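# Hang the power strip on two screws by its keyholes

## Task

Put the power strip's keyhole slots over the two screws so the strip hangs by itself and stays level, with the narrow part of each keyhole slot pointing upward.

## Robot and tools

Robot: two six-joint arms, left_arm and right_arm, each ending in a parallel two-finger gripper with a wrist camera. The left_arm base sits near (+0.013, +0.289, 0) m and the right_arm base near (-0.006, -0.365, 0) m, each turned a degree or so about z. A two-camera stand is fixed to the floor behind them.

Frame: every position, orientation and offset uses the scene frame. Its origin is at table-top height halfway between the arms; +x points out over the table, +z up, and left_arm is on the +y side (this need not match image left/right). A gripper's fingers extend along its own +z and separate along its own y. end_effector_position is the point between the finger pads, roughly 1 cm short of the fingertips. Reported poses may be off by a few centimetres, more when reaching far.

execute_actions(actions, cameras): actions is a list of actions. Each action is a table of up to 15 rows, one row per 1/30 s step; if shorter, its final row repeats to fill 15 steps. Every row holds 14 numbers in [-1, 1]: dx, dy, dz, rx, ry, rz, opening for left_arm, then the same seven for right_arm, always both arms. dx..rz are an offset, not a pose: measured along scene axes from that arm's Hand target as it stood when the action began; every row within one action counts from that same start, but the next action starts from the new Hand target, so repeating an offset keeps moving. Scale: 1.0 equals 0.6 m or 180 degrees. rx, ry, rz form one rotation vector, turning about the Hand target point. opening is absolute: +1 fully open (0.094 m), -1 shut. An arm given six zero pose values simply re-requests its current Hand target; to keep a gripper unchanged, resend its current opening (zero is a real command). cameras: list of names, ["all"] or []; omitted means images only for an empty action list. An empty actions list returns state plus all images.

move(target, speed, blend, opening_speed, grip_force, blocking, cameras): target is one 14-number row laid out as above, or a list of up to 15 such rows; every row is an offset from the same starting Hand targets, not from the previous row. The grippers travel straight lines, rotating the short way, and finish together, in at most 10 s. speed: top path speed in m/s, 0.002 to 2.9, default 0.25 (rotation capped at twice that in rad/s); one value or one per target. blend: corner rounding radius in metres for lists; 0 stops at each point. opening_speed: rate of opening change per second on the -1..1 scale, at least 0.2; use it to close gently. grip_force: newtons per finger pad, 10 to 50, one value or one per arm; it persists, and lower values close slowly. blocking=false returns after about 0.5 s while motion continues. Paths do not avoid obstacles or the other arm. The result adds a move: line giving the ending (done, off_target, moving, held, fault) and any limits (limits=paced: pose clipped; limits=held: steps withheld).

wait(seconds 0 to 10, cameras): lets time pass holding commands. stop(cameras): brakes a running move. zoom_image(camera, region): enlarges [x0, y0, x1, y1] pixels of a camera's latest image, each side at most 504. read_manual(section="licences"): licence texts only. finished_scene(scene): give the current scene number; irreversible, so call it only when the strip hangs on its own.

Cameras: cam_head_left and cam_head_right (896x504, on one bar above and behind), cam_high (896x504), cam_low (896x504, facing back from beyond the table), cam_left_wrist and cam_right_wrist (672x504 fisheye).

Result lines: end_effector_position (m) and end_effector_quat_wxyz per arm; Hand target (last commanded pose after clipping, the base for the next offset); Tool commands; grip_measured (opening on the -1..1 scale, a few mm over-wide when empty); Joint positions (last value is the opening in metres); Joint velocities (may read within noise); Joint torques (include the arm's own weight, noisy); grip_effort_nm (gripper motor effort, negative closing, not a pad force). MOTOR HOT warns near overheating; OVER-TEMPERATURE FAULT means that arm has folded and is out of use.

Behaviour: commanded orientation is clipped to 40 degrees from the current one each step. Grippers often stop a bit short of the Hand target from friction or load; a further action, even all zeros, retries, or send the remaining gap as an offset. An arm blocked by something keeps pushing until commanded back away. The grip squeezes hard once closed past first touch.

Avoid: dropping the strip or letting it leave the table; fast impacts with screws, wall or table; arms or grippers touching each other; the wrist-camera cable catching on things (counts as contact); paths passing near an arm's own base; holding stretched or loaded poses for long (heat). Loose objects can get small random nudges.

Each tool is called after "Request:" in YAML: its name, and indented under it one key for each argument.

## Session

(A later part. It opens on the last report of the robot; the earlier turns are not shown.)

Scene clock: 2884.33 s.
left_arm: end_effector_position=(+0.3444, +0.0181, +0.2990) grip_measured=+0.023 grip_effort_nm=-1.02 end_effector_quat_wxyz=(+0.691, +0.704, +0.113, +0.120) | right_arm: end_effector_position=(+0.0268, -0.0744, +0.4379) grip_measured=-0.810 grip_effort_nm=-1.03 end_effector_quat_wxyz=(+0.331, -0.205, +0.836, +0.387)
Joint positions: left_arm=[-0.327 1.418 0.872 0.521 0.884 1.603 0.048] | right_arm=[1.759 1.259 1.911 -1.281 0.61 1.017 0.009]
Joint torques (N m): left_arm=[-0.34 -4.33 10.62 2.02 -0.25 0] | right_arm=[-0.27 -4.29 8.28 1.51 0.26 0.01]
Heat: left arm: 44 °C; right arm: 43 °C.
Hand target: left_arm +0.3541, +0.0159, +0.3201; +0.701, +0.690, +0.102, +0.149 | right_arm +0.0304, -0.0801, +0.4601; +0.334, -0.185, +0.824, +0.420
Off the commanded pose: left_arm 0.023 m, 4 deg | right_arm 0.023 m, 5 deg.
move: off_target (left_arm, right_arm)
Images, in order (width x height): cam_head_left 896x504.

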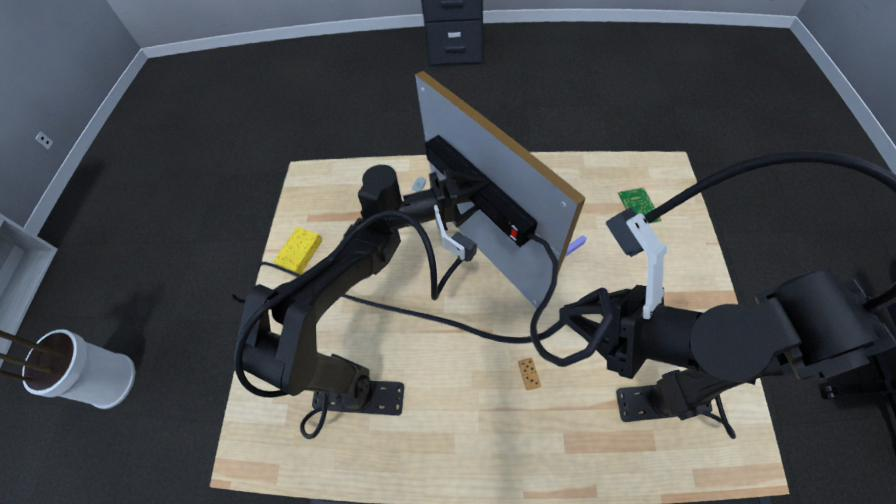

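Request:
move:
  target:
    - [-0.0467,0.0587,0.004,0,0,0,-0.3,0,0,0,0,0,0,-1]
    - [0,0,0.004,0,0,0,-0.3,0,0,0,0,0,0,-1]
  speed: 0.08

Request:
move:
  target:
    - [-0.0467,0.0587,0.004,0,0,0,-0.3,0,0,0,0,0,0,-1]
    - [0,0,0.004,0,0,0,-0.3,0,0,0,0,0,0,-1]
  speed: 0.08

Request:
move:
  target:
    - [-0.0467,0.0587,0.004,0,0,0,-0.3,0,0,0,0,0,0,-1]
    - [0,0,0.004,0,0,0,-0.3,0,0,0,0,0,0,-1]
  speed: 0.08

Request:
move:
  target:
    - [-0.0467,0.0587,0.004,0,0,0,-0.3,0,0,0,0,0,0,-1]
    - [0,0,0.004,0,0,0,-0.3,0,0,0,0,0,0,-1]
  speed: 0.08

Request:
move:
  target:
    - [-0.0467,0.0587,-0.085,0,0,0,-0.3,0,0,0,0,0,0,-1]
    - [-0.0467,0.0587,-0.068,0,0,0,-0.3,0,0,0,0,0,0,-1]
    - [0,0,-0.068,0,0,0,-0.3,0,0,0,0,0,0,-1]
  speed: 0.1

Request:
move:
  target:
    - [-0.0467,0.0587,-0.004,0,0,0,-0.3,0,0,0,0,0,0,-1]
    - [0,0,-0.004,0,0,0,-0.3,0,0,0,0,0,0,-1]
  speed: 0.08

Request:
move:
  target:
    - [-0.0467,0.0587,-0.004,0,0,0,-0.3,0,0,0,0,0,0,-1]
    - [0,0,-0.004,0,0,0,-0.3,0,0,0,0,0,0,-1]
  speed: 0.08
  cameras: ["cam_head_left"]

Request:
zoom_image:
  camera: "cam_head_left"
  region: [410, 130, 540, 260]

Scene clock: 2902.27 s.
left_arm: end_effector_position=(+0.3445, +0.0181, +0.3012) grip_measured=+0.023 grip_effort_nm=-1.02 end_effector_quat_wxyz=(+0.691, +0.704, +0.113, +0.120) | right_arm: end_effector_position=(+0.0268, -0.0744, +0.4379) grip_measured=-0.810 grip_effort_nm=-1.02 end_effector_quat_wxyz=(+0.331, -0.205, +0.836, +0.387)
Joint positions: left_arm=[-0.327 1.415 0.879 0.51 0.884 1.603 0.048] | right_arm=[1.759 1.259 1.911 -1.281 0.61 1.017 0.009]
Joint torques (N m): left_arm=[-0.25 -4.45 10.59 2.06 -0.29 0] | right_arm=[-0.28 -4.29 8.27 1.51 0.27 0.01]
Heat: left arm: 43 °C; right arm: 43 °C.
Hand target: left_arm +0.3541, +0.0159, +0.3224; +0.701, +0.690, +0.102, +0.149 | right_arm +0.0304, -0.0801, +0.4601; +0.334, -0.185, +0.824, +0.420
Off the commanded pose: left_arm 0.023 m, 4 deg | right_arm 0.023 m, 5 deg.
move: off_target (left_arm, right_arm)

Scene clock: 2904.23 s.
left_arm: end_effector_position=(+0.3445, +0.0181, +0.3036) grip_measured=+0.023 grip_effort_nm=-1.02 end_effector_quat_wxyz=(+0.691, +0.704, +0.113, +0.120) | right_arm: end_effector_position=(+0.0268, -0.0744, +0.4379) grip_measured=-0.810 grip_effort_nm=-1.02 end_effector_quat_wxyz=(+0.331, -0.205, +0.836, +0.387)
Joint positions: left_arm=[-0.327 1.413 0.887 0.5 0.884 1.603 0.048] | right_arm=[1.759 1.259 1.911 -1.281 0.61 1.017 0.009]
Joint torques (N m): left_arm=[-0.29 -4.23 10.92 2.06 -0.2 0] | right_arm=[-0.28 -4.29 8.28 1.51 0.26 0.01]
Heat: left arm: 43 °C; right arm: 43 °C.
Hand target: left_arm +0.3541, +0.0159, +0.3249; +0.701, +0.690, +0.102, +0.149 | right_arm +0.0304, -0.0801, +0.4601; +0.334, -0.185, +0.824, +0.420
Off the commanded pose: left_arm 0.023 m, 4 deg | right_arm 0.023 m, 5 deg.
move: off_target (left_arm, right_arm)

Scene clock: 2906.30 s.
left_arm: end_effector_position=(+0.3446, +0.0180, +0.3059) grip_measured=+0.023 grip_effort_nm=-1.02 end_effector_quat_wxyz=(+0.691, +0.704, +0.113, +0.120) | right_arm: end_effector_position=(+0.0268, -0.0744, +0.4379) grip_measured=-0.810 grip_effort_nm=-1.02 end_effector_quat_wxyz=(+0.331, -0.205, +0.836, +0.387)
Joint positions: left_arm=[-0.327 1.41 0.895 0.49 0.884 1.603 0.048] | right_arm=[1.759 1.259 1.911 -1.281 0.61 1.017 0.009]
Joint torques (N m): left_arm=[-0.31 -4.22 10.86 2.03 -0.21 0.02] | right_arm=[-0.28 -4.29 8.27 1.51 0.26 0]
Heat: left arm: 43 °C; right arm: 43 °C.
Hand target: left_arm +0.3540, +0.0158, +0.3273; +0.701, +0.690, +0.102, +0.149 | right_arm +0.0303, -0.0801, +0.4600; +0.334, -0.185, +0.824, +0.420
Off the commanded pose: left_arm 0.024 m, 4 deg | right_arm 0.023 m, 5 deg.
move: off_target (left_arm, right_arm)

Scene clock: 2908.37 s.
left_arm: end_effector_position=(+0.3447, +0.0180, +0.3081) grip_measured=+0.023 grip_effort_nm=-1.02 end_effector_quat_wxyz=(+0.691, +0.704, +0.113, +0.120) | right_arm: end_effector_position=(+0.0268, -0.0744, +0.4379) grip_measured=-0.810 grip_effort_nm=-1.02 end_effector_quat_wxyz=(+0.331, -0.205, +0.836, +0.387)
Joint positions: left_arm=[-0.327 1.408 0.902 0.479 0.884 1.603 0.048] | right_arm=[1.759 1.259 1.911 -1.281 0.61 1.017 0.009]
Joint torques (N m): left_arm=[-0.23 -4.11 10.95 2.03 -0.29 0.03] | right_arm=[-0.28 -4.29 8.27 1.51 0.26 0.01]
Heat: left arm: 43 °C; right arm: 43 °C.
Hand target: left_arm +0.3540, +0.0158, +0.3297; +0.701, +0.690, +0.102, +0.149 | right_arm +0.0304, -0.0802, +0.4601; +0.334, -0.185, +0.824, +0.420
Off the commanded pose: left_arm 0.024 m, 4 deg | right_arm 0.023 m, 5 deg.
move: off_target (left_arm, right_arm)

Scene clock: 2910.90 s.
left_arm: end_effector_position=(+0.3416, +0.0178, +0.2697) grip_measured=+0.023 grip_effort_nm=-1.02 end_effector_quat_wxyz=(+0.693, +0.703, +0.108, +0.120) | right_arm: end_effector_position=(+0.0268, -0.0744, +0.4379) grip_measured=-0.810 grip_effort_nm=-1.03 end_effector_quat_wxyz=(+0.331, -0.205, +0.836, +0.387)
Joint positions: left_arm=[-0.328 1.46 0.778 0.663 0.891 1.605 0.048] | right_arm=[1.759 1.259 1.911 -1.281 0.61 1.017 0.009]
Joint torques (N m): left_arm=[-0.13 -4.18 10.56 1.96 -0.35 -0.01] | right_arm=[-0.28 -4.29 8.27 1.51 0.26 0.01]
Heat: left arm: 43 °C; right arm: 43 °C.
Hand target: left_arm +0.3541, +0.0159, +0.2890; +0.701, +0.690, +0.102, +0.149 | right_arm +0.0304, -0.0802, +0.4601; +0.334, -0.185, +0.824, +0.420
Off the commanded pose: left_arm 0.023 m, 4 deg | right_arm 0.023 m, 5 deg.
move: off_target (left_arm, right_arm)

Scene clock: 2912.67 s.
left_arm: end_effector_position=(+0.3419, +0.0181, +0.2674) grip_measured=+0.023 grip_effort_nm=-1.03 end_effector_quat_wxyz=(+0.692, +0.704, +0.109, +0.119) | right_arm: end_effector_position=(+0.0268, -0.0744, +0.4379) grip_measured=-0.810 grip_effort_nm=-1.02 end_effector_quat_wxyz=(+0.331, -0.205, +0.836, +0.387)
Joint positions: left_arm=[-0.328 1.464 0.773 0.669 0.891 1.605 0.048] | right_arm=[1.759 1.259 1.911 -1.281 0.61 1.017 0.009]
Joint torques (N m): left_arm=[-0.29 -4.38 10.4 1.98 -0.33 -0.01] | right_arm=[-0.28 -4.29 8.27 1.51 0.26 0.02]
Heat: left arm: 43 °C; right arm: 43 °C.
Hand target: left_arm +0.3540, +0.0158, +0.2865; +0.701, +0.690, +0.102, +0.149 | right_arm +0.0304, -0.0802, +0.4601; +0.334, -0.185, +0.824, +0.420
Off the commanded pose: left_arm 0.023 m, 4 deg | right_arm 0.023 m, 5 deg.
move: off_target (left_arm, right_arm)

Scene clock: 2914.43 s.
left_arm: end_effector_position=(+0.3418, +0.0181, +0.2648) grip_measured=+0.023 grip_effort_nm=-1.02 end_effector_quat_wxyz=(+0.692, +0.704, +0.109, +0.119) | right_arm: end_effector_position=(+0.0268, -0.0744, +0.4379) grip_measured=-0.810 grip_effort_nm=-1.02 end_effector_quat_wxyz=(+0.331, -0.205, +0.836, +0.387)
Joint positions: left_arm=[-0.328 1.468 0.767 0.678 0.891 1.605 0.048] | right_arm=[1.759 1.259 1.911 -1.281 0.61 1.017 0.009]
Joint torques (N m): left_arm=[-0.38 -4.23 10.26 2.05 -0.31 -0.04] | right_arm=[-0.28 -4.26 8.27 1.51 0.26 0.01]
Heat: left arm: 43 °C; right arm: 43 °C.
Hand target: left_arm +0.3540, +0.0158, +0.2841; +0.701, +0.690, +0.102, +0.149 | right_arm +0.0304, -0.0802, +0.4601; +0.334, -0.185, +0.824, +0.420
Off the commanded pose: left_arm 0.023 m, 4 deg | right_arm 0.023 m, 5 deg.
move: off_target (left_arm, right_arm)
Images, in order (width x height): cam_head_left 896x504.

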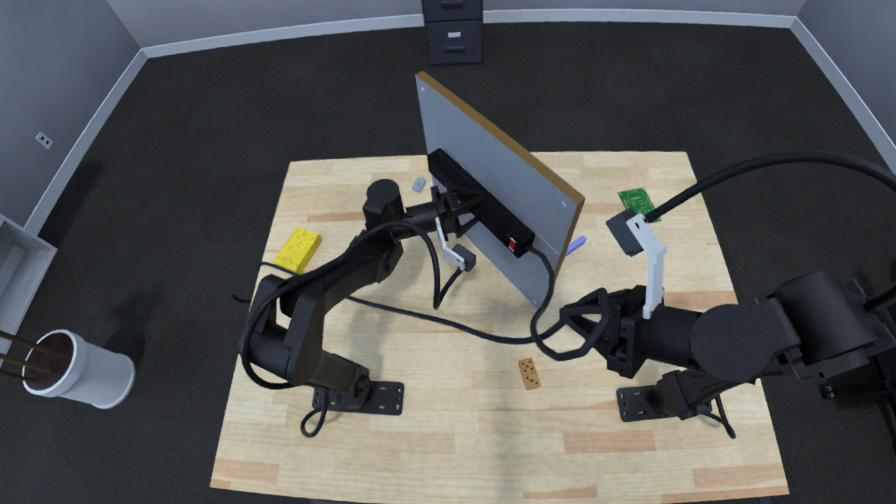

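Scaled by 3.877 from the camera's 896x504 image, which has a finer 1280x720 frame.

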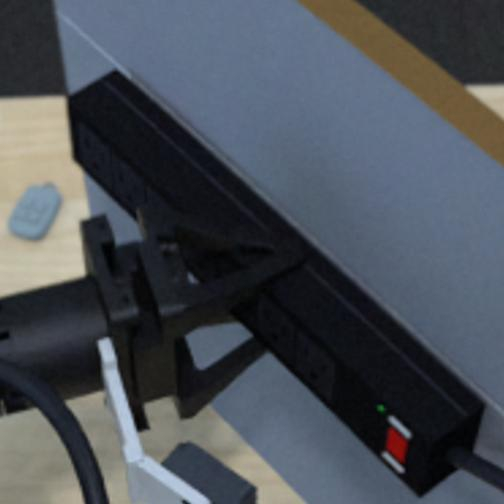

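Request:
move:
  target:
    - [-0.0467,0.0587,0.0118,0,0,0,-0.3,0,0,0,0,0,0,-1]
    - [0.0101,-0.0091,0.0118,0,0,0,-0.3,0,0,0,0,0,0,-1]
  speed: 0.08

Request:
move:
  target:
    - [-0.0467,0.0587,0.002,0,0,0,-0.3,0,0,0,0,0,0,-1]
    - [0,0,0.002,0,0,0,-0.3,0,0,0,0,0,0,-1]
  speed: 0.08

Request:
move:
  target:
    - [-0.0467,0.0587,0.002,0,0,0,-0.3,0,0,0,0,0,0,-1]
    - [0,0,0.002,0,0,0,-0.3,0,0,0,0,0,0,-1]
  speed: 0.08

Request:
move:
  target:
    - [-0.0467,0.0587,0.002,0,0,0,-0.3,0,0,0,0,0,0,-1]
    - [0,0,0.002,0,0,0,-0.3,0,0,0,0,0,0,-1]
  speed: 0.08

Scene clock: 2925.97 s.
left_arm: end_effector_position=(+0.3472, +0.0137, +0.2718) grip_measured=+0.023 grip_effort_nm=-1.02 end_effector_quat_wxyz=(+0.692, +0.704, +0.107, +0.118) | right_arm: end_effector_position=(+0.0268, -0.0744, +0.4379) grip_measured=-0.810 grip_effort_nm=-1.03 end_effector_quat_wxyz=(+0.331, -0.205, +0.836, +0.387)
Joint positions: left_arm=[-0.334 1.483 0.81 0.653 0.888 1.605 0.048] | right_arm=[1.759 1.259 1.911 -1.281 0.61 1.017 0.009]
Joint torques (N m): left_arm=[-0.53 -4.26 10.71 2 -0.42 -0.01] | right_arm=[-0.27 -4.27 8.27 1.51 0.26 0.01]
Heat: left arm: 43 °C; right arm: 43 °C.
Hand target: left_arm +0.3601, +0.0103, +0.2912; +0.701, +0.690, +0.102, +0.149 | right_arm +0.0304, -0.0802, +0.4601; +0.334, -0.185, +0.824, +0.420
Off the commanded pose: left_arm 0.023 m, 4 deg | right_arm 0.023 m, 5 deg.
move: off_target (left_arm, right_arm)

Scene clock: 2927.63 s.
left_arm: end_effector_position=(+0.3483, +0.0148, +0.2733) grip_measured=+0.022 grip_effort_nm=-1.02 end_effector_quat_wxyz=(+0.692, +0.702, +0.108, +0.128) | right_arm: end_effector_position=(+0.0268, -0.0744, +0.4379) grip_measured=-0.810 grip_effort_nm=-1.02 end_effector_quat_wxyz=(+0.331, -0.205, +0.836, +0.387)
Joint positions: left_arm=[-0.335 1.477 0.805 0.66 0.872 1.611 0.048] | right_arm=[1.759 1.259 1.911 -1.281 0.61 1.017 0.009]
Joint torques (N m): left_arm=[-0.32 -4.11 11.38 1.84 -0.25 -0.09] | right_arm=[-0.28 -4.27 8.27 1.51 0.26 0.01]
Heat: left arm: 43 °C; right arm: 43 °C.
Hand target: left_arm +0.3601, +0.0104, +0.2923; +0.701, +0.690, +0.102, +0.149 | right_arm +0.0304, -0.0802, +0.4601; +0.334, -0.185, +0.824, +0.420
Off the commanded pose: left_arm 0.023 m, 3 deg | right_arm 0.023 m, 5 deg.
move: off_target (left_arm, right_arm)

Scene clock: 2929.33 s.
left_arm: end_effector_position=(+0.3478, +0.0145, +0.2739) grip_measured=+0.022 grip_effort_nm=-1.02 end_effector_quat_wxyz=(+0.691, +0.703, +0.110, +0.126) | right_arm: end_effector_position=(+0.0268, -0.0744, +0.4379) grip_measured=-0.810 grip_effort_nm=-1.02 end_effector_quat_wxyz=(+0.331, -0.205, +0.836, +0.387)
Joint positions: left_arm=[-0.336 1.474 0.809 0.645 0.872 1.61 0.048] | right_arm=[1.759 1.259 1.911 -1.281 0.61 1.017 0.009]
Joint torques (N m): left_arm=[-0.36 -4 11.41 2 -0.28 -0.08] | right_arm=[-0.28 -4.29 8.27 1.52 0.26 0.01]
Heat: left arm: 43 °C; right arm: 43 °C.
Hand target: left_arm +0.3600, +0.0103, +0.2936; +0.701, +0.690, +0.102, +0.149 | right_arm +0.0304, -0.0802, +0.4601; +0.334, -0.185, +0.824, +0.420
Off the commanded pose: left_arm 0.024 m, 3 deg | right_arm 0.023 m, 5 deg.
move: off_target (left_arm, right_arm)

Scene clock: 2931.03 s.
left_arm: end_effector_position=(+0.3476, +0.0144, +0.2741) grip_measured=+0.022 grip_effort_nm=-1.02 end_effector_quat_wxyz=(+0.691, +0.704, +0.111, +0.124) | right_arm: end_effector_position=(+0.0268, -0.0744, +0.4379) grip_measured=-0.810 grip_effort_nm=-1.02 end_effector_quat_wxyz=(+0.331, -0.205, +0.836, +0.387)
Joint positions: left_arm=[-0.336 1.472 0.811 0.637 0.872 1.61 0.048] | right_arm=[1.759 1.259 1.911 -1.281 0.61 1.017 0.009]
Joint torques (N m): left_arm=[-0.25 -3.95 11.54 2.02 -0.2 -0.03] | right_arm=[-0.28 -4.27 8.27 1.5 0.27 0.01]
Heat: left arm: 43 °C; right arm: 43 °C.
Hand target: left_arm +0.3601, +0.0103, +0.2946; +0.701, +0.690, +0.102, +0.149 | right_arm +0.0304, -0.0802, +0.4601; +0.334, -0.185, +0.824, +0.420
Off the commanded pose: left_arm 0.025 m, 4 deg | right_arm 0.023 m, 5 deg.
move: off_target (left_arm, right_arm)

Request:
move:
  target: [0,0,-0.03,0,0,0,-0.3,0,0,0,0,0,0,-1]
  speed: 0.05
  cameras: ["cam_head_left"]

Request:
zoom_image:
  camera: "cam_head_left"
  region: [410, 130, 540, 260]

Scene clock: 2938.67 s.
left_arm: end_effector_position=(+0.3475, +0.0131, +0.2738) grip_measured=+0.022 grip_effort_nm=-1.02 end_effector_quat_wxyz=(+0.698, +0.700, +0.096, +0.121) | right_arm: end_effector_position=(+0.0268, -0.0744, +0.4379) grip_measured=-0.810 grip_effort_nm=-1.02 end_effector_quat_wxyz=(+0.331, -0.205, +0.836, +0.387)
Joint positions: left_arm=[-0.331 1.498 0.811 0.691 0.904 1.603 0.048] | right_arm=[1.759 1.259 1.911 -1.281 0.61 1.017 0.009]
Joint torques (N m): left_arm=[-0.75 -3.37 7.43 2.2 -0.53 0.05] | right_arm=[-0.27 -4.27 8.27 1.51 0.26 0.01]
Heat: left arm: 43 °C; right arm: 43 °C.
Hand target: left_arm +0.3601, +0.0103, +0.2767; +0.701, +0.690, +0.102, +0.149 | right_arm +0.0304, -0.0802, +0.4601; +0.334, -0.185, +0.824, +0.420
Off the commanded pose: left_arm 0.013 m, 3 deg | right_arm 0.023 m, 5 deg.
move: off_target (left_arm, right_arm)
Images, in order (width x height): cam_head_left 896x504.

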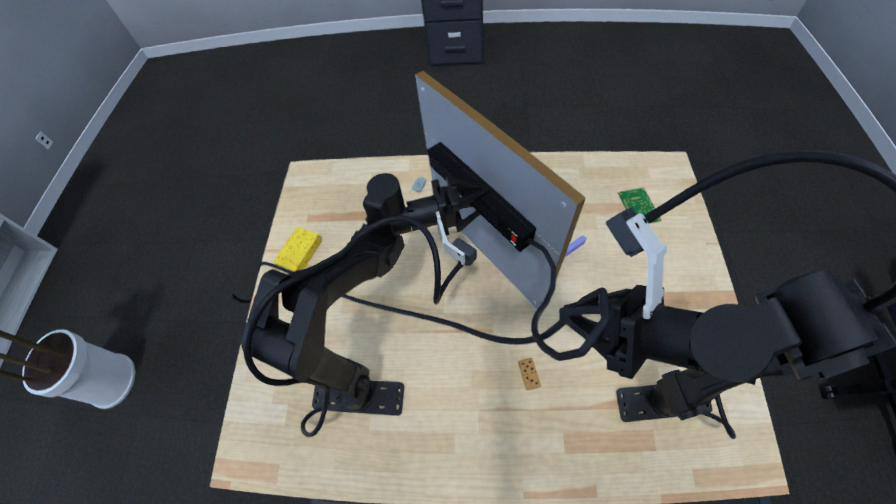

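Scaled by 3.877 from the camera's 896x504 image, which has a finer 1280x720 frame.

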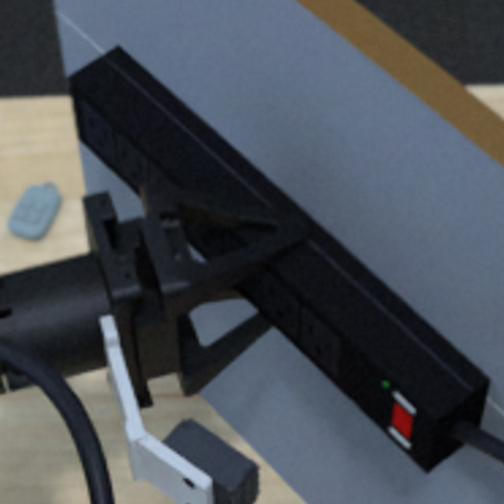

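Request:
move:
  target: [0,0,-0.025,0.001,0.003,0,-0.3,0,0,0,0,0,0,-1]
  speed: 0.05

Scene clock: 2942.70 s.
left_arm: end_effector_position=(+0.3472, +0.0135, +0.2728) grip_measured=+0.022 grip_effort_nm=-1.02 end_effector_quat_wxyz=(+0.706, +0.692, +0.089, +0.125) | right_arm: end_effector_position=(+0.0268, -0.0744, +0.4379) grip_measured=-0.810 grip_effort_nm=-1.02 end_effector_quat_wxyz=(+0.331, -0.205, +0.836, +0.387)
Joint positions: left_arm=[-0.328 1.514 0.79 0.768 0.91 1.583 0.048] | right_arm=[1.759 1.259 1.911 -1.281 0.61 1.017 0.009]
Joint torques (N m): left_arm=[-0.9 -2.71 6.13 1.85 -0.6 0.28] | right_arm=[-0.28 -4.27 8.27 1.51 0.26 0.01]
Heat: left arm: 44 °C; right arm: 43 °C.
Hand target: left_arm +0.3601, +0.0104, +0.2618; +0.699, +0.692, +0.105, +0.146 | right_arm +0.0304, -0.0802, +0.4601; +0.334, -0.185, +0.824, +0.420
Off the commanded pose: left_arm 0.017 m, 3 deg | right_arm 0.023 m, 5 deg.
move: off_target (left_arm, right_arm)

Request:
move:
  target: [-0.006,0.0075,-0.01,0,0,0,-0.3,0,0,0,0,0,0,-1]
  speed: 0.03
  cameras: ["cam_head_left"]

Request:
zoom_image:
  camera: "cam_head_left"
  region: [420, 130, 460, 170]

Request:
zoom_image:
  camera: "cam_head_left"
  region: [510, 210, 550, 250]

Scene clock: 2948.57 s.
left_arm: end_effector_position=(+0.3470, +0.0143, +0.2692) grip_measured=+0.022 grip_effort_nm=-1.02 end_effector_quat_wxyz=(+0.707, +0.689, +0.083, +0.136) | right_arm: end_effector_position=(+0.0268, -0.0744, +0.4379) grip_measured=-0.810 grip_effort_nm=-1.02 end_effector_quat_wxyz=(+0.331, -0.205, +0.836, +0.387)
Joint positions: left_arm=[-0.328 1.524 0.769 0.815 0.904 1.593 0.048] | right_arm=[1.759 1.259 1.911 -1.281 0.61 1.017 0.009]
Joint torques (N m): left_arm=[-0.34 -3.6 5.35 1.72 -0.48 0.12] | right_arm=[-0.28 -4.3 8.25 1.51 0.26 0.02]
Heat: left arm: 43 °C; right arm: 43 °C.
Hand target: left_arm +0.3565, +0.0148, +0.2558; +0.699, +0.692, +0.105, +0.146 | right_arm +0.0304, -0.0802, +0.4601; +0.334, -0.185, +0.824, +0.420
Off the commanded pose: left_arm 0.016 m, 3 deg | right_arm 0.023 m, 5 deg.
move: off_target (left_arm, right_arm)
Images, in order (width x height): cam_head_left 896x504.

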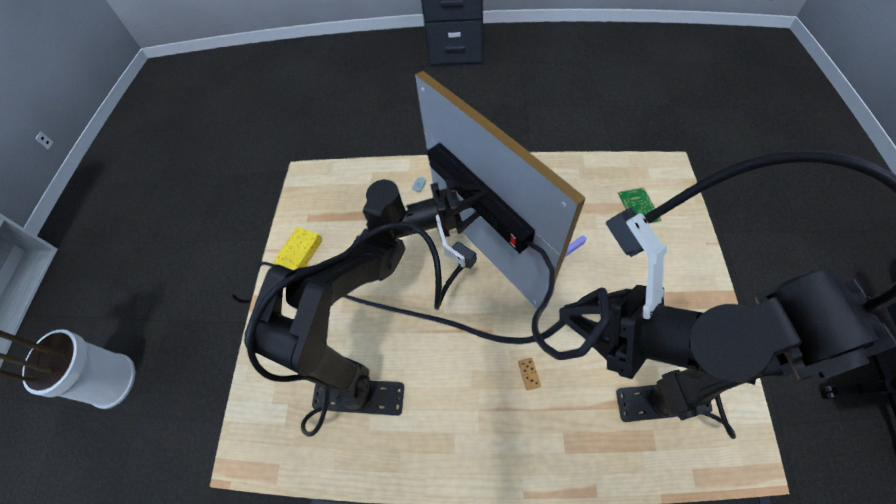

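Scaled by 12.600 from the camera's 896x504 image, which has a finer 1280x720 frame.

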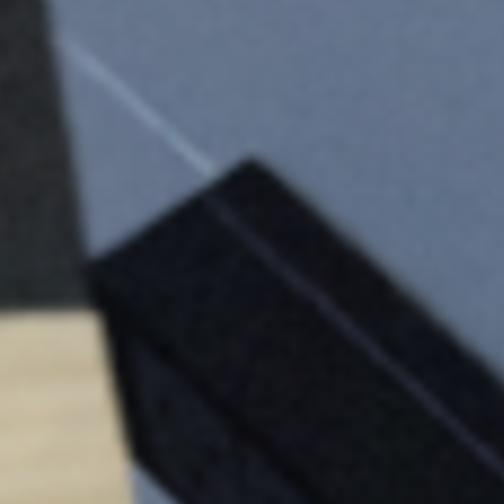

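Scaled by 12.600 from the camera's 896x504 image, which has a finer 1280x720 frame.

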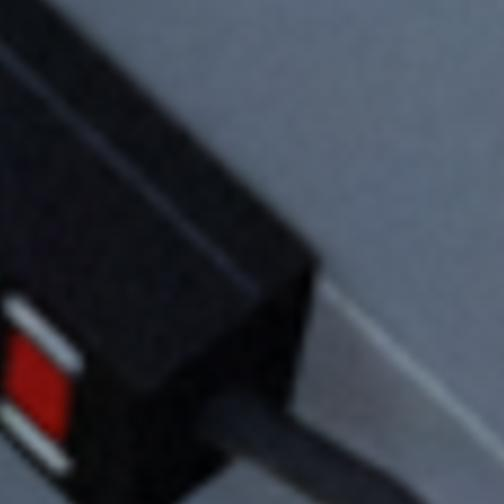

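Request:
move:
  target: [0,0,-0.012,-0.006,0.019,0,-0.3,0,0,0,0,0,0,-1]
  speed: 0.03
  cameras: ["cam_head_left"]

Request:
zoom_image:
  camera: "cam_head_left"
  region: [420, 130, 460, 170]

Request:
zoom_image:
  camera: "cam_head_left"
  region: [510, 210, 550, 250]

Scene clock: 2959.13 s.
left_arm: end_effector_position=(+0.3471, +0.0148, +0.2681) grip_measured=+0.022 grip_effort_nm=-1.02 end_effector_quat_wxyz=(+0.713, +0.683, +0.088, +0.134) | right_arm: end_effector_position=(+0.0268, -0.0744, +0.4379) grip_measured=-0.810 grip_effort_nm=-1.02 end_effector_quat_wxyz=(+0.331, -0.205, +0.836, +0.387)
Joint positions: left_arm=[-0.328 1.534 0.755 0.862 0.9 1.564 0.048] | right_arm=[1.759 1.259 1.911 -1.281 0.61 1.017 0.009]
Joint torques (N m): left_arm=[-0.29 -3.36 4.82 1.44 -0.45 -0.16] | right_arm=[-0.27 -4.27 8.27 1.51 0.27 0.01]
Heat: left arm: 42 °C; right arm: 43 °C.
Hand target: left_arm +0.3564, +0.0148, +0.2486; +0.702, +0.689, +0.127, +0.124 | right_arm +0.0304, -0.0802, +0.4601; +0.334, -0.185, +0.824, +0.420
Off the commanded pose: left_arm 0.022 m, 5 deg | right_arm 0.023 m, 5 deg.
move: off_target (left_arm, right_arm)
Images, in order (width x height): cam_head_left 896x504.

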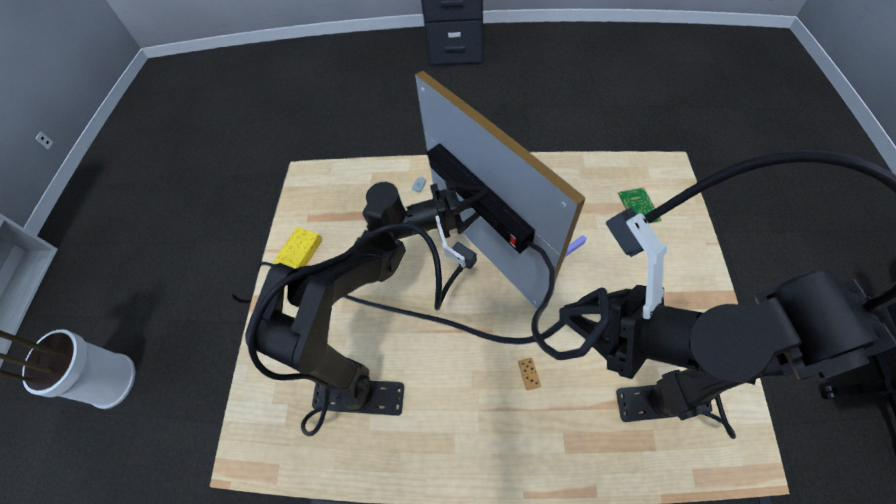

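Scaled by 12.600 from the camera's 896x504 image, which has a finer 1280x720 frame.

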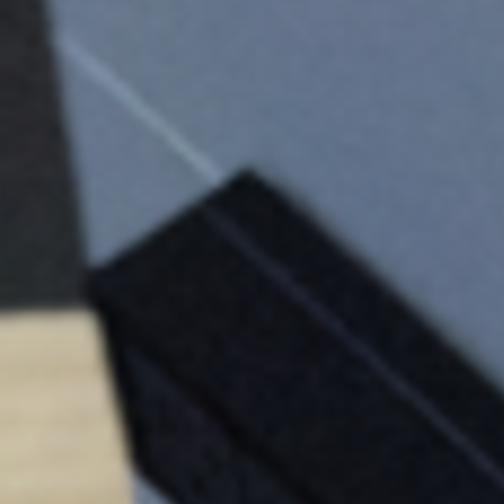

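Scaled by 12.600 from the camera's 896x504 image, which has a finer 1280x720 frame.

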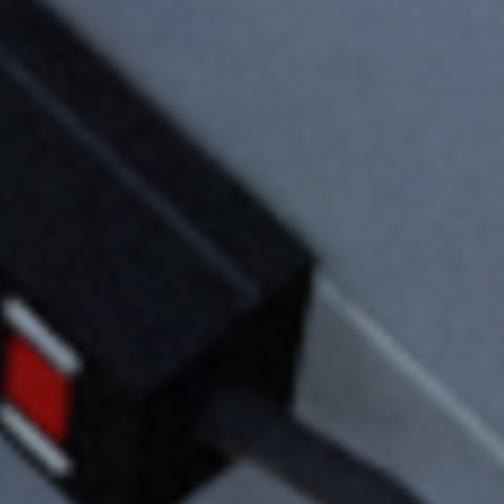

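Request:
move:
  target: [0,0,0,-0.0066,0.021,0,-0.3,0,0,0,0,0,0,-1]
  speed: 0.03
  cameras: ["cam_head_left"]

Request:
zoom_image:
  camera: "cam_head_left"
  region: [420, 130, 460, 170]

Request:
zoom_image:
  camera: "cam_head_left"
  region: [510, 210, 550, 250]

Scene clock: 2967.03 s.
left_arm: end_effector_position=(+0.3479, +0.0149, +0.2642) grip_measured=+0.022 grip_effort_nm=-1.02 end_effector_quat_wxyz=(+0.714, +0.682, +0.111, +0.112) | right_arm: end_effector_position=(+0.0268, -0.0744, +0.4379) grip_measured=-0.810 grip_effort_nm=-1.02 end_effector_quat_wxyz=(+0.331, -0.205, +0.836, +0.387)
Joint positions: left_arm=[-0.328 1.54 0.75 0.863 0.896 1.508 0.048] | right_arm=[1.759 1.259 1.911 -1.281 0.61 1.017 0.009]
Joint torques (N m): left_arm=[-0.32 -3.93 5.39 1.34 -0.48 -0.25] | right_arm=[-0.27 -4.3 8.25 1.51 0.26 0.01]
Heat: left arm: 42 °C; right arm: 43 °C.
Hand target: left_arm +0.3565, +0.0148, +0.2486; +0.705, +0.686, +0.152, +0.100 | right_arm +0.0304, -0.0802, +0.4601; +0.334, -0.185, +0.824, +0.420
Off the commanded pose: left_arm 0.018 m, 5 deg | right_arm 0.023 m, 5 deg.
move: off_target (left_arm, right_arm)
Images, in order (width x height): cam_head_left 896x504.

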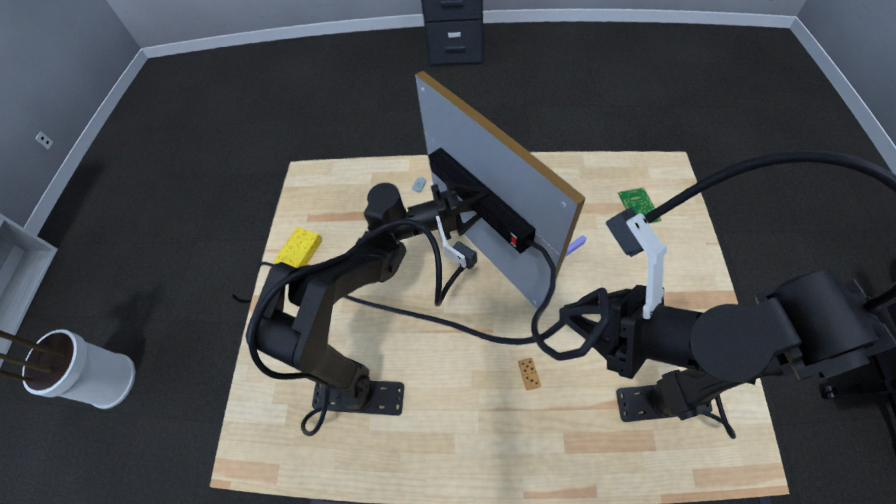

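Scaled by 12.600 from the camera's 896x504 image, which has a finer 1280x720 frame.

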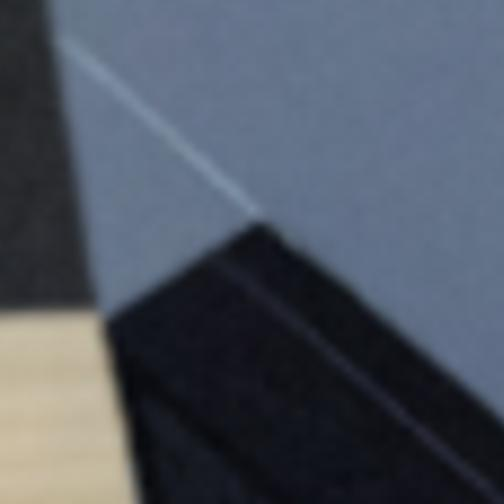

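Scaled by 12.600 from the camera's 896x504 image, which has a finer 1280x720 frame.

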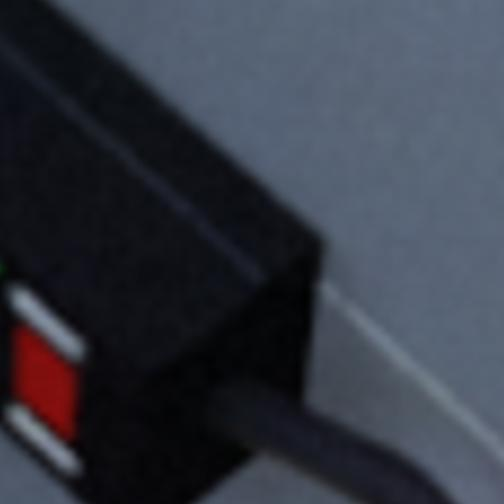

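Request:
move:
  target: [-0.0155,0.0195,0,0.0022,-0.007,0,-0.3,0,0,0,0,0,0,-1]
  speed: 0.03
  cameras: ["cam_head_left"]

Request:
zoom_image:
  camera: "cam_head_left"
  region: [410, 130, 540, 260]

Scene clock: 2978.40 s.
left_arm: end_effector_position=(+0.3480, +0.0167, +0.2591) grip_measured=+0.022 grip_effort_nm=-1.02 end_effector_quat_wxyz=(+0.713, +0.682, +0.118, +0.114) | right_arm: end_effector_position=(+0.0268, -0.0744, +0.4379) grip_measured=-0.810 grip_effort_nm=-1.02 end_effector_quat_wxyz=(+0.331, -0.205, +0.836, +0.387)
Joint positions: left_arm=[-0.328 1.54 0.732 0.873 0.884 1.508 0.048] | right_arm=[1.759 1.259 1.911 -1.281 0.61 1.017 0.009]
Joint torques (N m): left_arm=[1.61 -6.97 2.97 1.33 -0.1 -0.09] | right_arm=[-0.27 -4.29 8.27 1.51 0.26 0.01]
Heat: left arm: 41 °C; right arm: 43 °C.
Hand target: left_arm +0.3472, +0.0265, +0.2485; +0.704, +0.687, +0.144, +0.108 | right_arm +0.0304, -0.0802, +0.4601; +0.334, -0.185, +0.824, +0.420
Off the commanded pose: left_arm 0.014 m, 3 deg | right_arm 0.023 m, 5 deg.
move: off_target (left_arm, right_arm)
Images, in order (width x height): cam_head_left 896x504.

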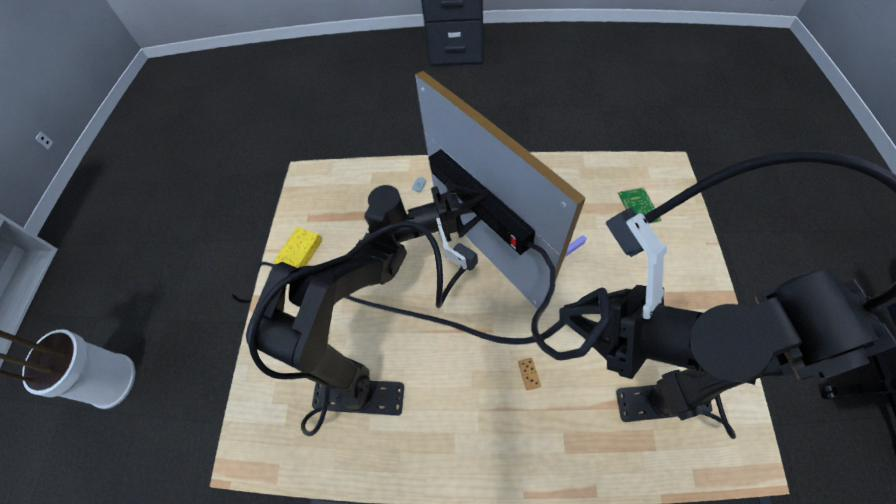

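Scaled by 3.877 from the camera's 896x504 image, which has a finer 1280x720 frame.

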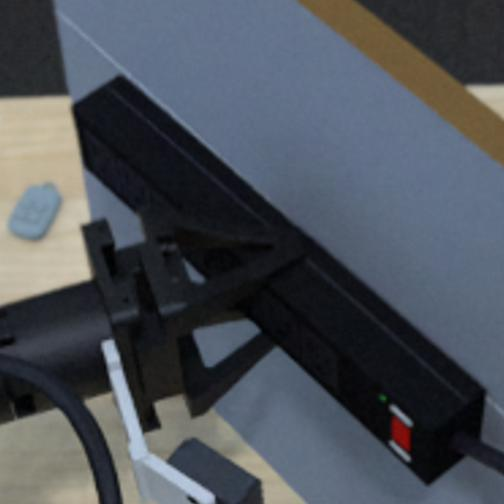

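Request:
move:
  target: [-0.01,0.0125,0,0,0,0,-0.3,0,0,0,0,0,0,-1]
  speed: 0.03
  cameras: ["cam_head_left"]

Request:
zoom_image:
  camera: "cam_head_left"
  region: [420, 130, 460, 170]

Request:
zoom_image:
  camera: "cam_head_left"
  region: [510, 210, 550, 250]

Scene clock: 2986.80 s.
left_arm: end_effector_position=(+0.3477, +0.0173, +0.2591) grip_measured=+0.022 grip_effort_nm=-1.02 end_effector_quat_wxyz=(+0.713, +0.680, +0.123, +0.121) | right_arm: end_effector_position=(+0.0268, -0.0744, +0.4379) grip_measured=-0.810 grip_effort_nm=-1.02 end_effector_quat_wxyz=(+0.331, -0.205, +0.836, +0.387)
Joint positions: left_arm=[-0.333 1.531 0.72 0.879 0.862 1.508 0.048] | right_arm=[1.759 1.259 1.911 -1.281 0.61 1.017 0.009]
Joint torques (N m): left_arm=[3 -8.36 1.74 1.33 0.25 -0.09] | right_arm=[-0.27 -4.3 8.28 1.51 0.26 0.01]
Heat: left arm: 41 °C; right arm: 43 °C.
Hand target: left_arm +0.3413, +0.0341, +0.2486; +0.704, +0.687, +0.144, +0.108 | right_arm +0.0304, -0.0802, +0.4601; +0.334, -0.185, +0.824, +0.420
Off the commanded pose: left_arm 0.021 m, 3 deg | right_arm 0.023 m, 5 deg.
move: off_target (left_arm, right_arm)
Images, in order (width x height): cam_head_left 896x504.

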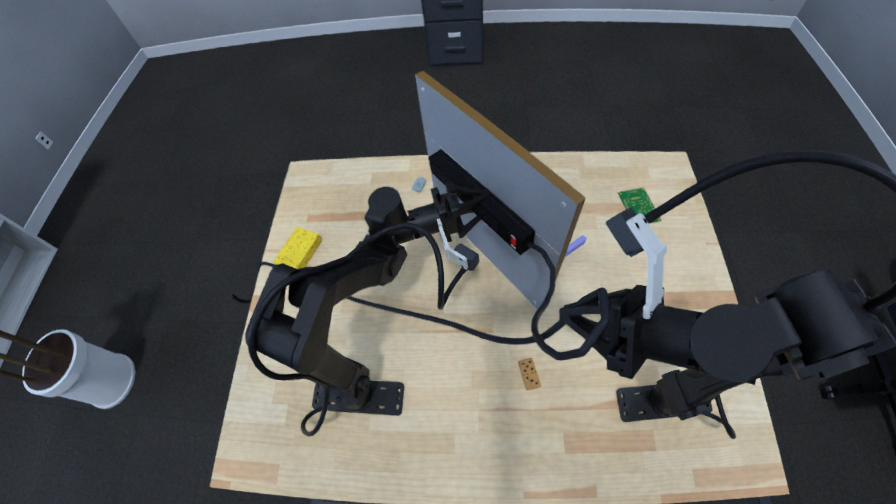

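Scaled by 12.600 from the camera's 896x504 image, which has a finer 1280x720 frame.

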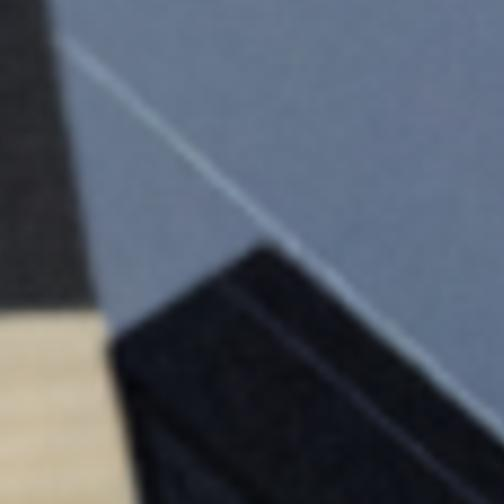

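Scaled by 12.600 from the camera's 896x504 image, which has a finer 1280x720 frame.

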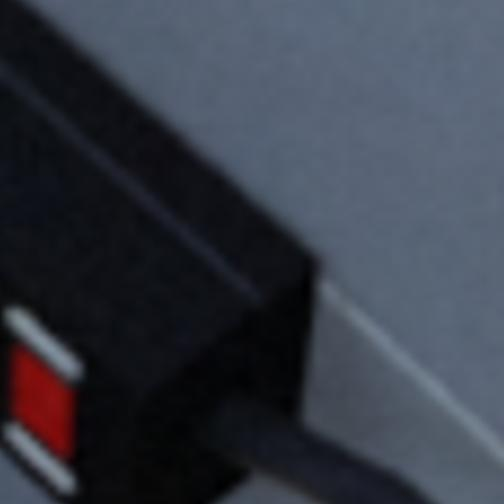

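Request:
move:
  target: [0.0145,-0.0183,0,0,0,0,-0.3,0,0,0,0,0,0,-1]
  speed: 0.03

Request:
move:
  target: [0,0,0,0,0,0,0.08,0,0,0,0,0,0,-1]
  opening_speed: 0.3
  cameras: ["cam_head_left"]

Request:
zoom_image:
  camera: "cam_head_left"
  region: [410, 130, 540, 260]

Scene clock: 2994.13 s.
left_arm: end_effector_position=(+0.3477, +0.0168, +0.2591) grip_measured=+0.022 grip_effort_nm=-1.02 end_effector_quat_wxyz=(+0.713, +0.680, +0.123, +0.121) | right_arm: end_effector_position=(+0.0268, -0.0744, +0.4379) grip_measured=-0.810 grip_effort_nm=-1.02 end_effector_quat_wxyz=(+0.331, -0.205, +0.836, +0.387)
Joint positions: left_arm=[-0.335 1.531 0.72 0.879 0.86 1.508 0.048] | right_arm=[1.759 1.259 1.911 -1.281 0.61 1.017 0.009]
Joint torques (N m): left_arm=[1.55 -5.46 5.19 1.32 0.04 -0.09] | right_arm=[-0.27 -4.29 8.27 1.51 0.26 0.01]
Heat: left arm: 40 °C; right arm: 43 °C.
Hand target: left_arm +0.3499, +0.0231, +0.2486; +0.704, +0.687, +0.144, +0.108 | right_arm +0.0304, -0.0802, +0.4601; +0.334, -0.185, +0.824, +0.420
Off the commanded pose: left_arm 0.012 m, 3 deg | right_arm 0.023 m, 5 deg.
move: off_target (left_arm, right_arm)

Scene clock: 2995.67 s.
left_arm: end_effector_position=(+0.3503, +0.0203, +0.2588) grip_measured=+0.078 grip_effort_nm=0.11 end_effector_quat_wxyz=(+0.712, +0.680, +0.127, +0.124) | right_arm: end_effector_position=(+0.0268, -0.0744, +0.4379) grip_measured=-0.810 grip_effort_nm=-1.02 end_effector_quat_wxyz=(+0.331, -0.205, +0.836, +0.387)
Joint positions: left_arm=[-0.324 1.531 0.72 0.877 0.861 1.508 0.051] | right_arm=[1.759 1.259 1.911 -1.281 0.61 1.017 0.009]
Joint torques (N m): left_arm=[0.51 -5.39 5.27 1.3 0.02 -0.08] | right_arm=[-0.27 -4.29 8.27 1.5 0.26 0.01]
Heat: left arm: 40 °C; right arm: 43 °C.
Hand target: left_arm +0.3499, +0.0230, +0.2487; +0.704, +0.687, +0.144, +0.108 | right_arm +0.0304, -0.0802, +0.4601; +0.334, -0.185, +0.824, +0.420
Off the commanded pose: left_arm 0.011 m, 3 deg | right_arm 0.023 m, 5 deg.
move: off_target (left_arm, right_arm)
Images, in order (width x height): cam_head_left 896x504.

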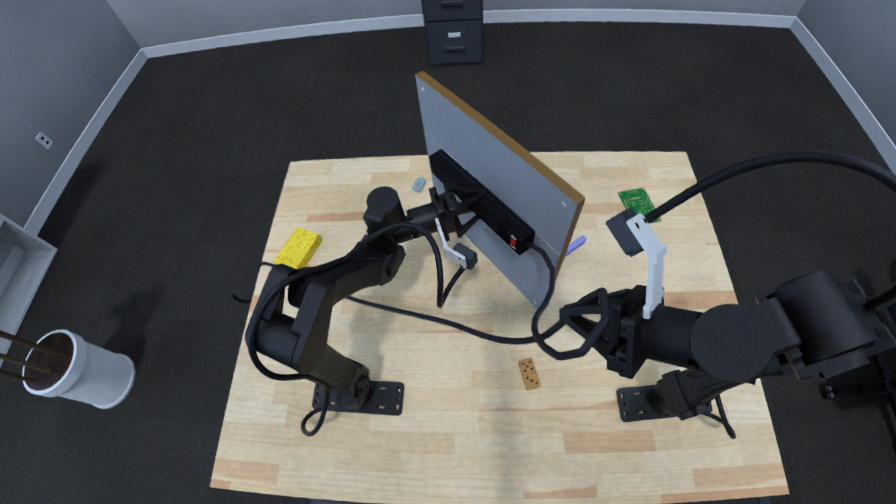

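Scaled by 3.877 from the camera's 896x504 image, which has a finer 1280x720 frame.

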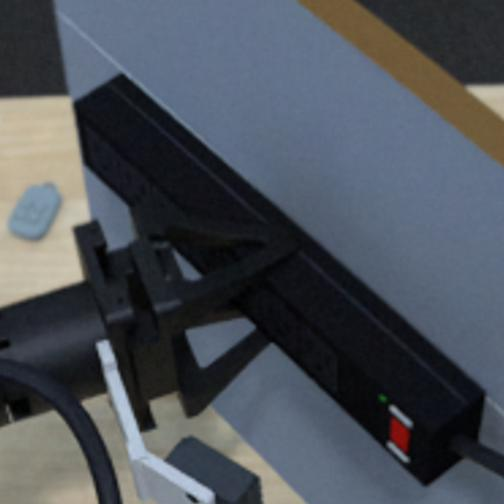

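Request:
zoom_image:
  camera: "cam_head_left"
  region: [420, 130, 460, 170]

Request:
zoom_image:
  camera: "cam_head_left"
  region: [510, 210, 550, 250]

Scaled by 12.600 from the camera's 896x504 image, which has a finer 1280x720 frame.

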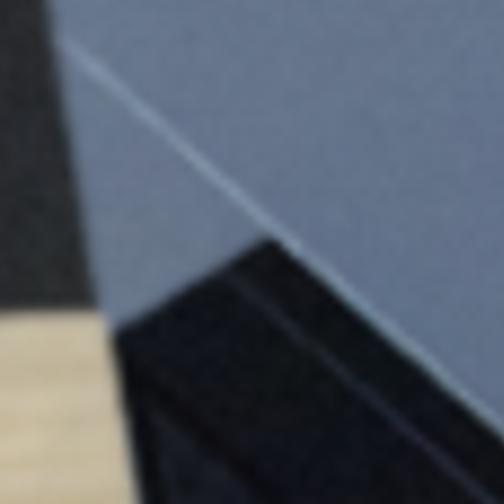

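Scaled by 12.600 from the camera's 896x504 image, which has a finer 1280x720 frame.

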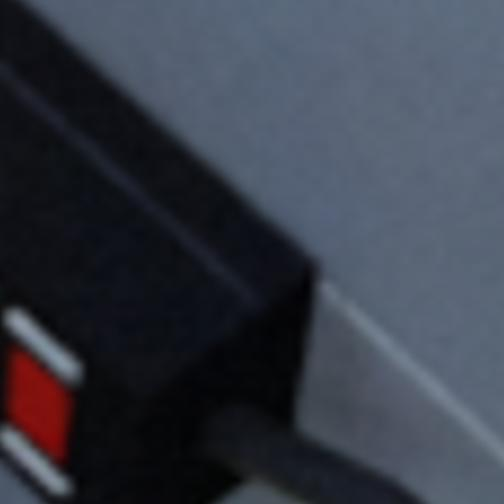

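Request:
move:
  target: [0,0,0,0,0,0,0.35,0,0,0,0,0,0,-1]
  opening_speed: 0.4
  cameras: ["cam_head_left"]

Request:
zoom_image:
  camera: "cam_head_left"
  region: [420, 130, 460, 170]

Request:
zoom_image:
  camera: "cam_head_left"
  region: [510, 210, 550, 250]

Request:
zoom_image:
  camera: "cam_head_left"
  region: [410, 130, 540, 260]

Scene clock: 3005.17 s.
left_arm: end_effector_position=(+0.3504, +0.0203, +0.2573) grip_measured=+0.348 grip_effort_nm=0.11 end_effector_quat_wxyz=(+0.710, +0.681, +0.129, +0.121) | right_arm: end_effector_position=(+0.0268, -0.0744, +0.4379) grip_measured=-0.810 grip_effort_nm=-1.02 end_effector_quat_wxyz=(+0.331, -0.205, +0.836, +0.387)
Joint positions: left_arm=[-0.324 1.531 0.72 0.869 0.861 1.508 0.063] | right_arm=[1.759 1.259 1.911 -1.281 0.61 1.017 0.009]
Joint torques (N m): left_arm=[0.64 -5.24 5.2 1.39 0.05 -0.06] | right_arm=[-0.27 -4.27 8.27 1.51 0.26 0.01]
Heat: left arm: 39 °C; right arm: 43 °C.
Hand target: left_arm +0.3499, +0.0230, +0.2487; +0.704, +0.687, +0.144, +0.108 | right_arm +0.0304, -0.0802, +0.4601; +0.334, -0.185, +0.824, +0.420
Off the commanded pose: left_arm 0.009 m, 2 deg | right_arm 0.023 m, 5 deg.
move: off_target (right_arm)
Images, in order (width x height): cam_head_left 896x504.

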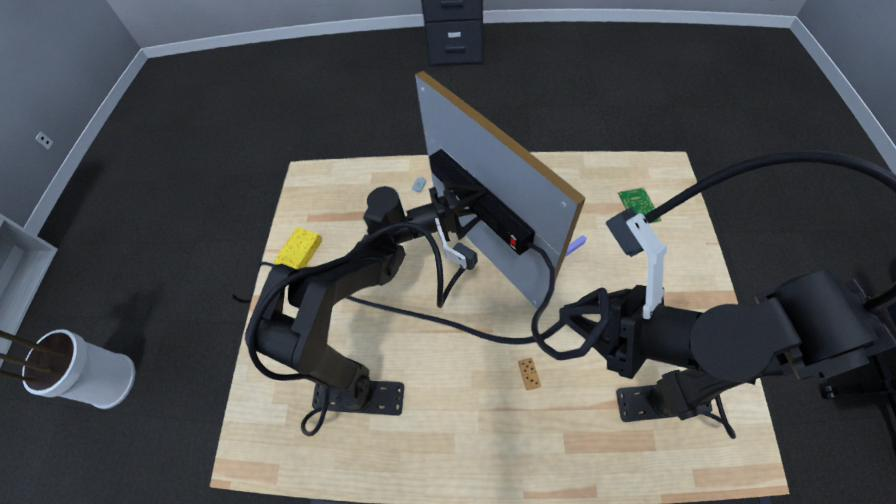

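Scaled by 12.600 from the camera's 896x504 image, which has a finer 1280x720 frame.

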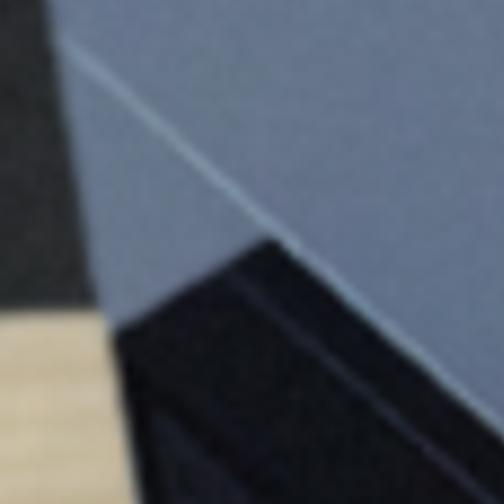

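Scaled by 12.600 from the camera's 896x504 image, which has a finer 1280x720 frame.

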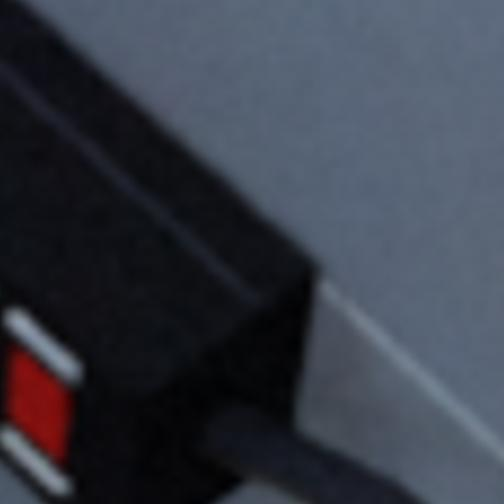

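Scaled by 3.877 from the camera's 896x504 image, which has a finer 1280x720 frame.

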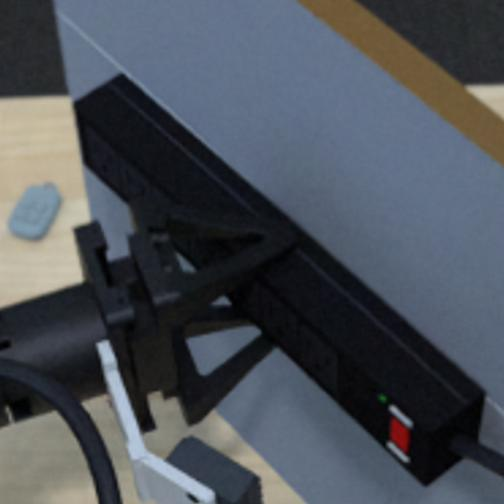

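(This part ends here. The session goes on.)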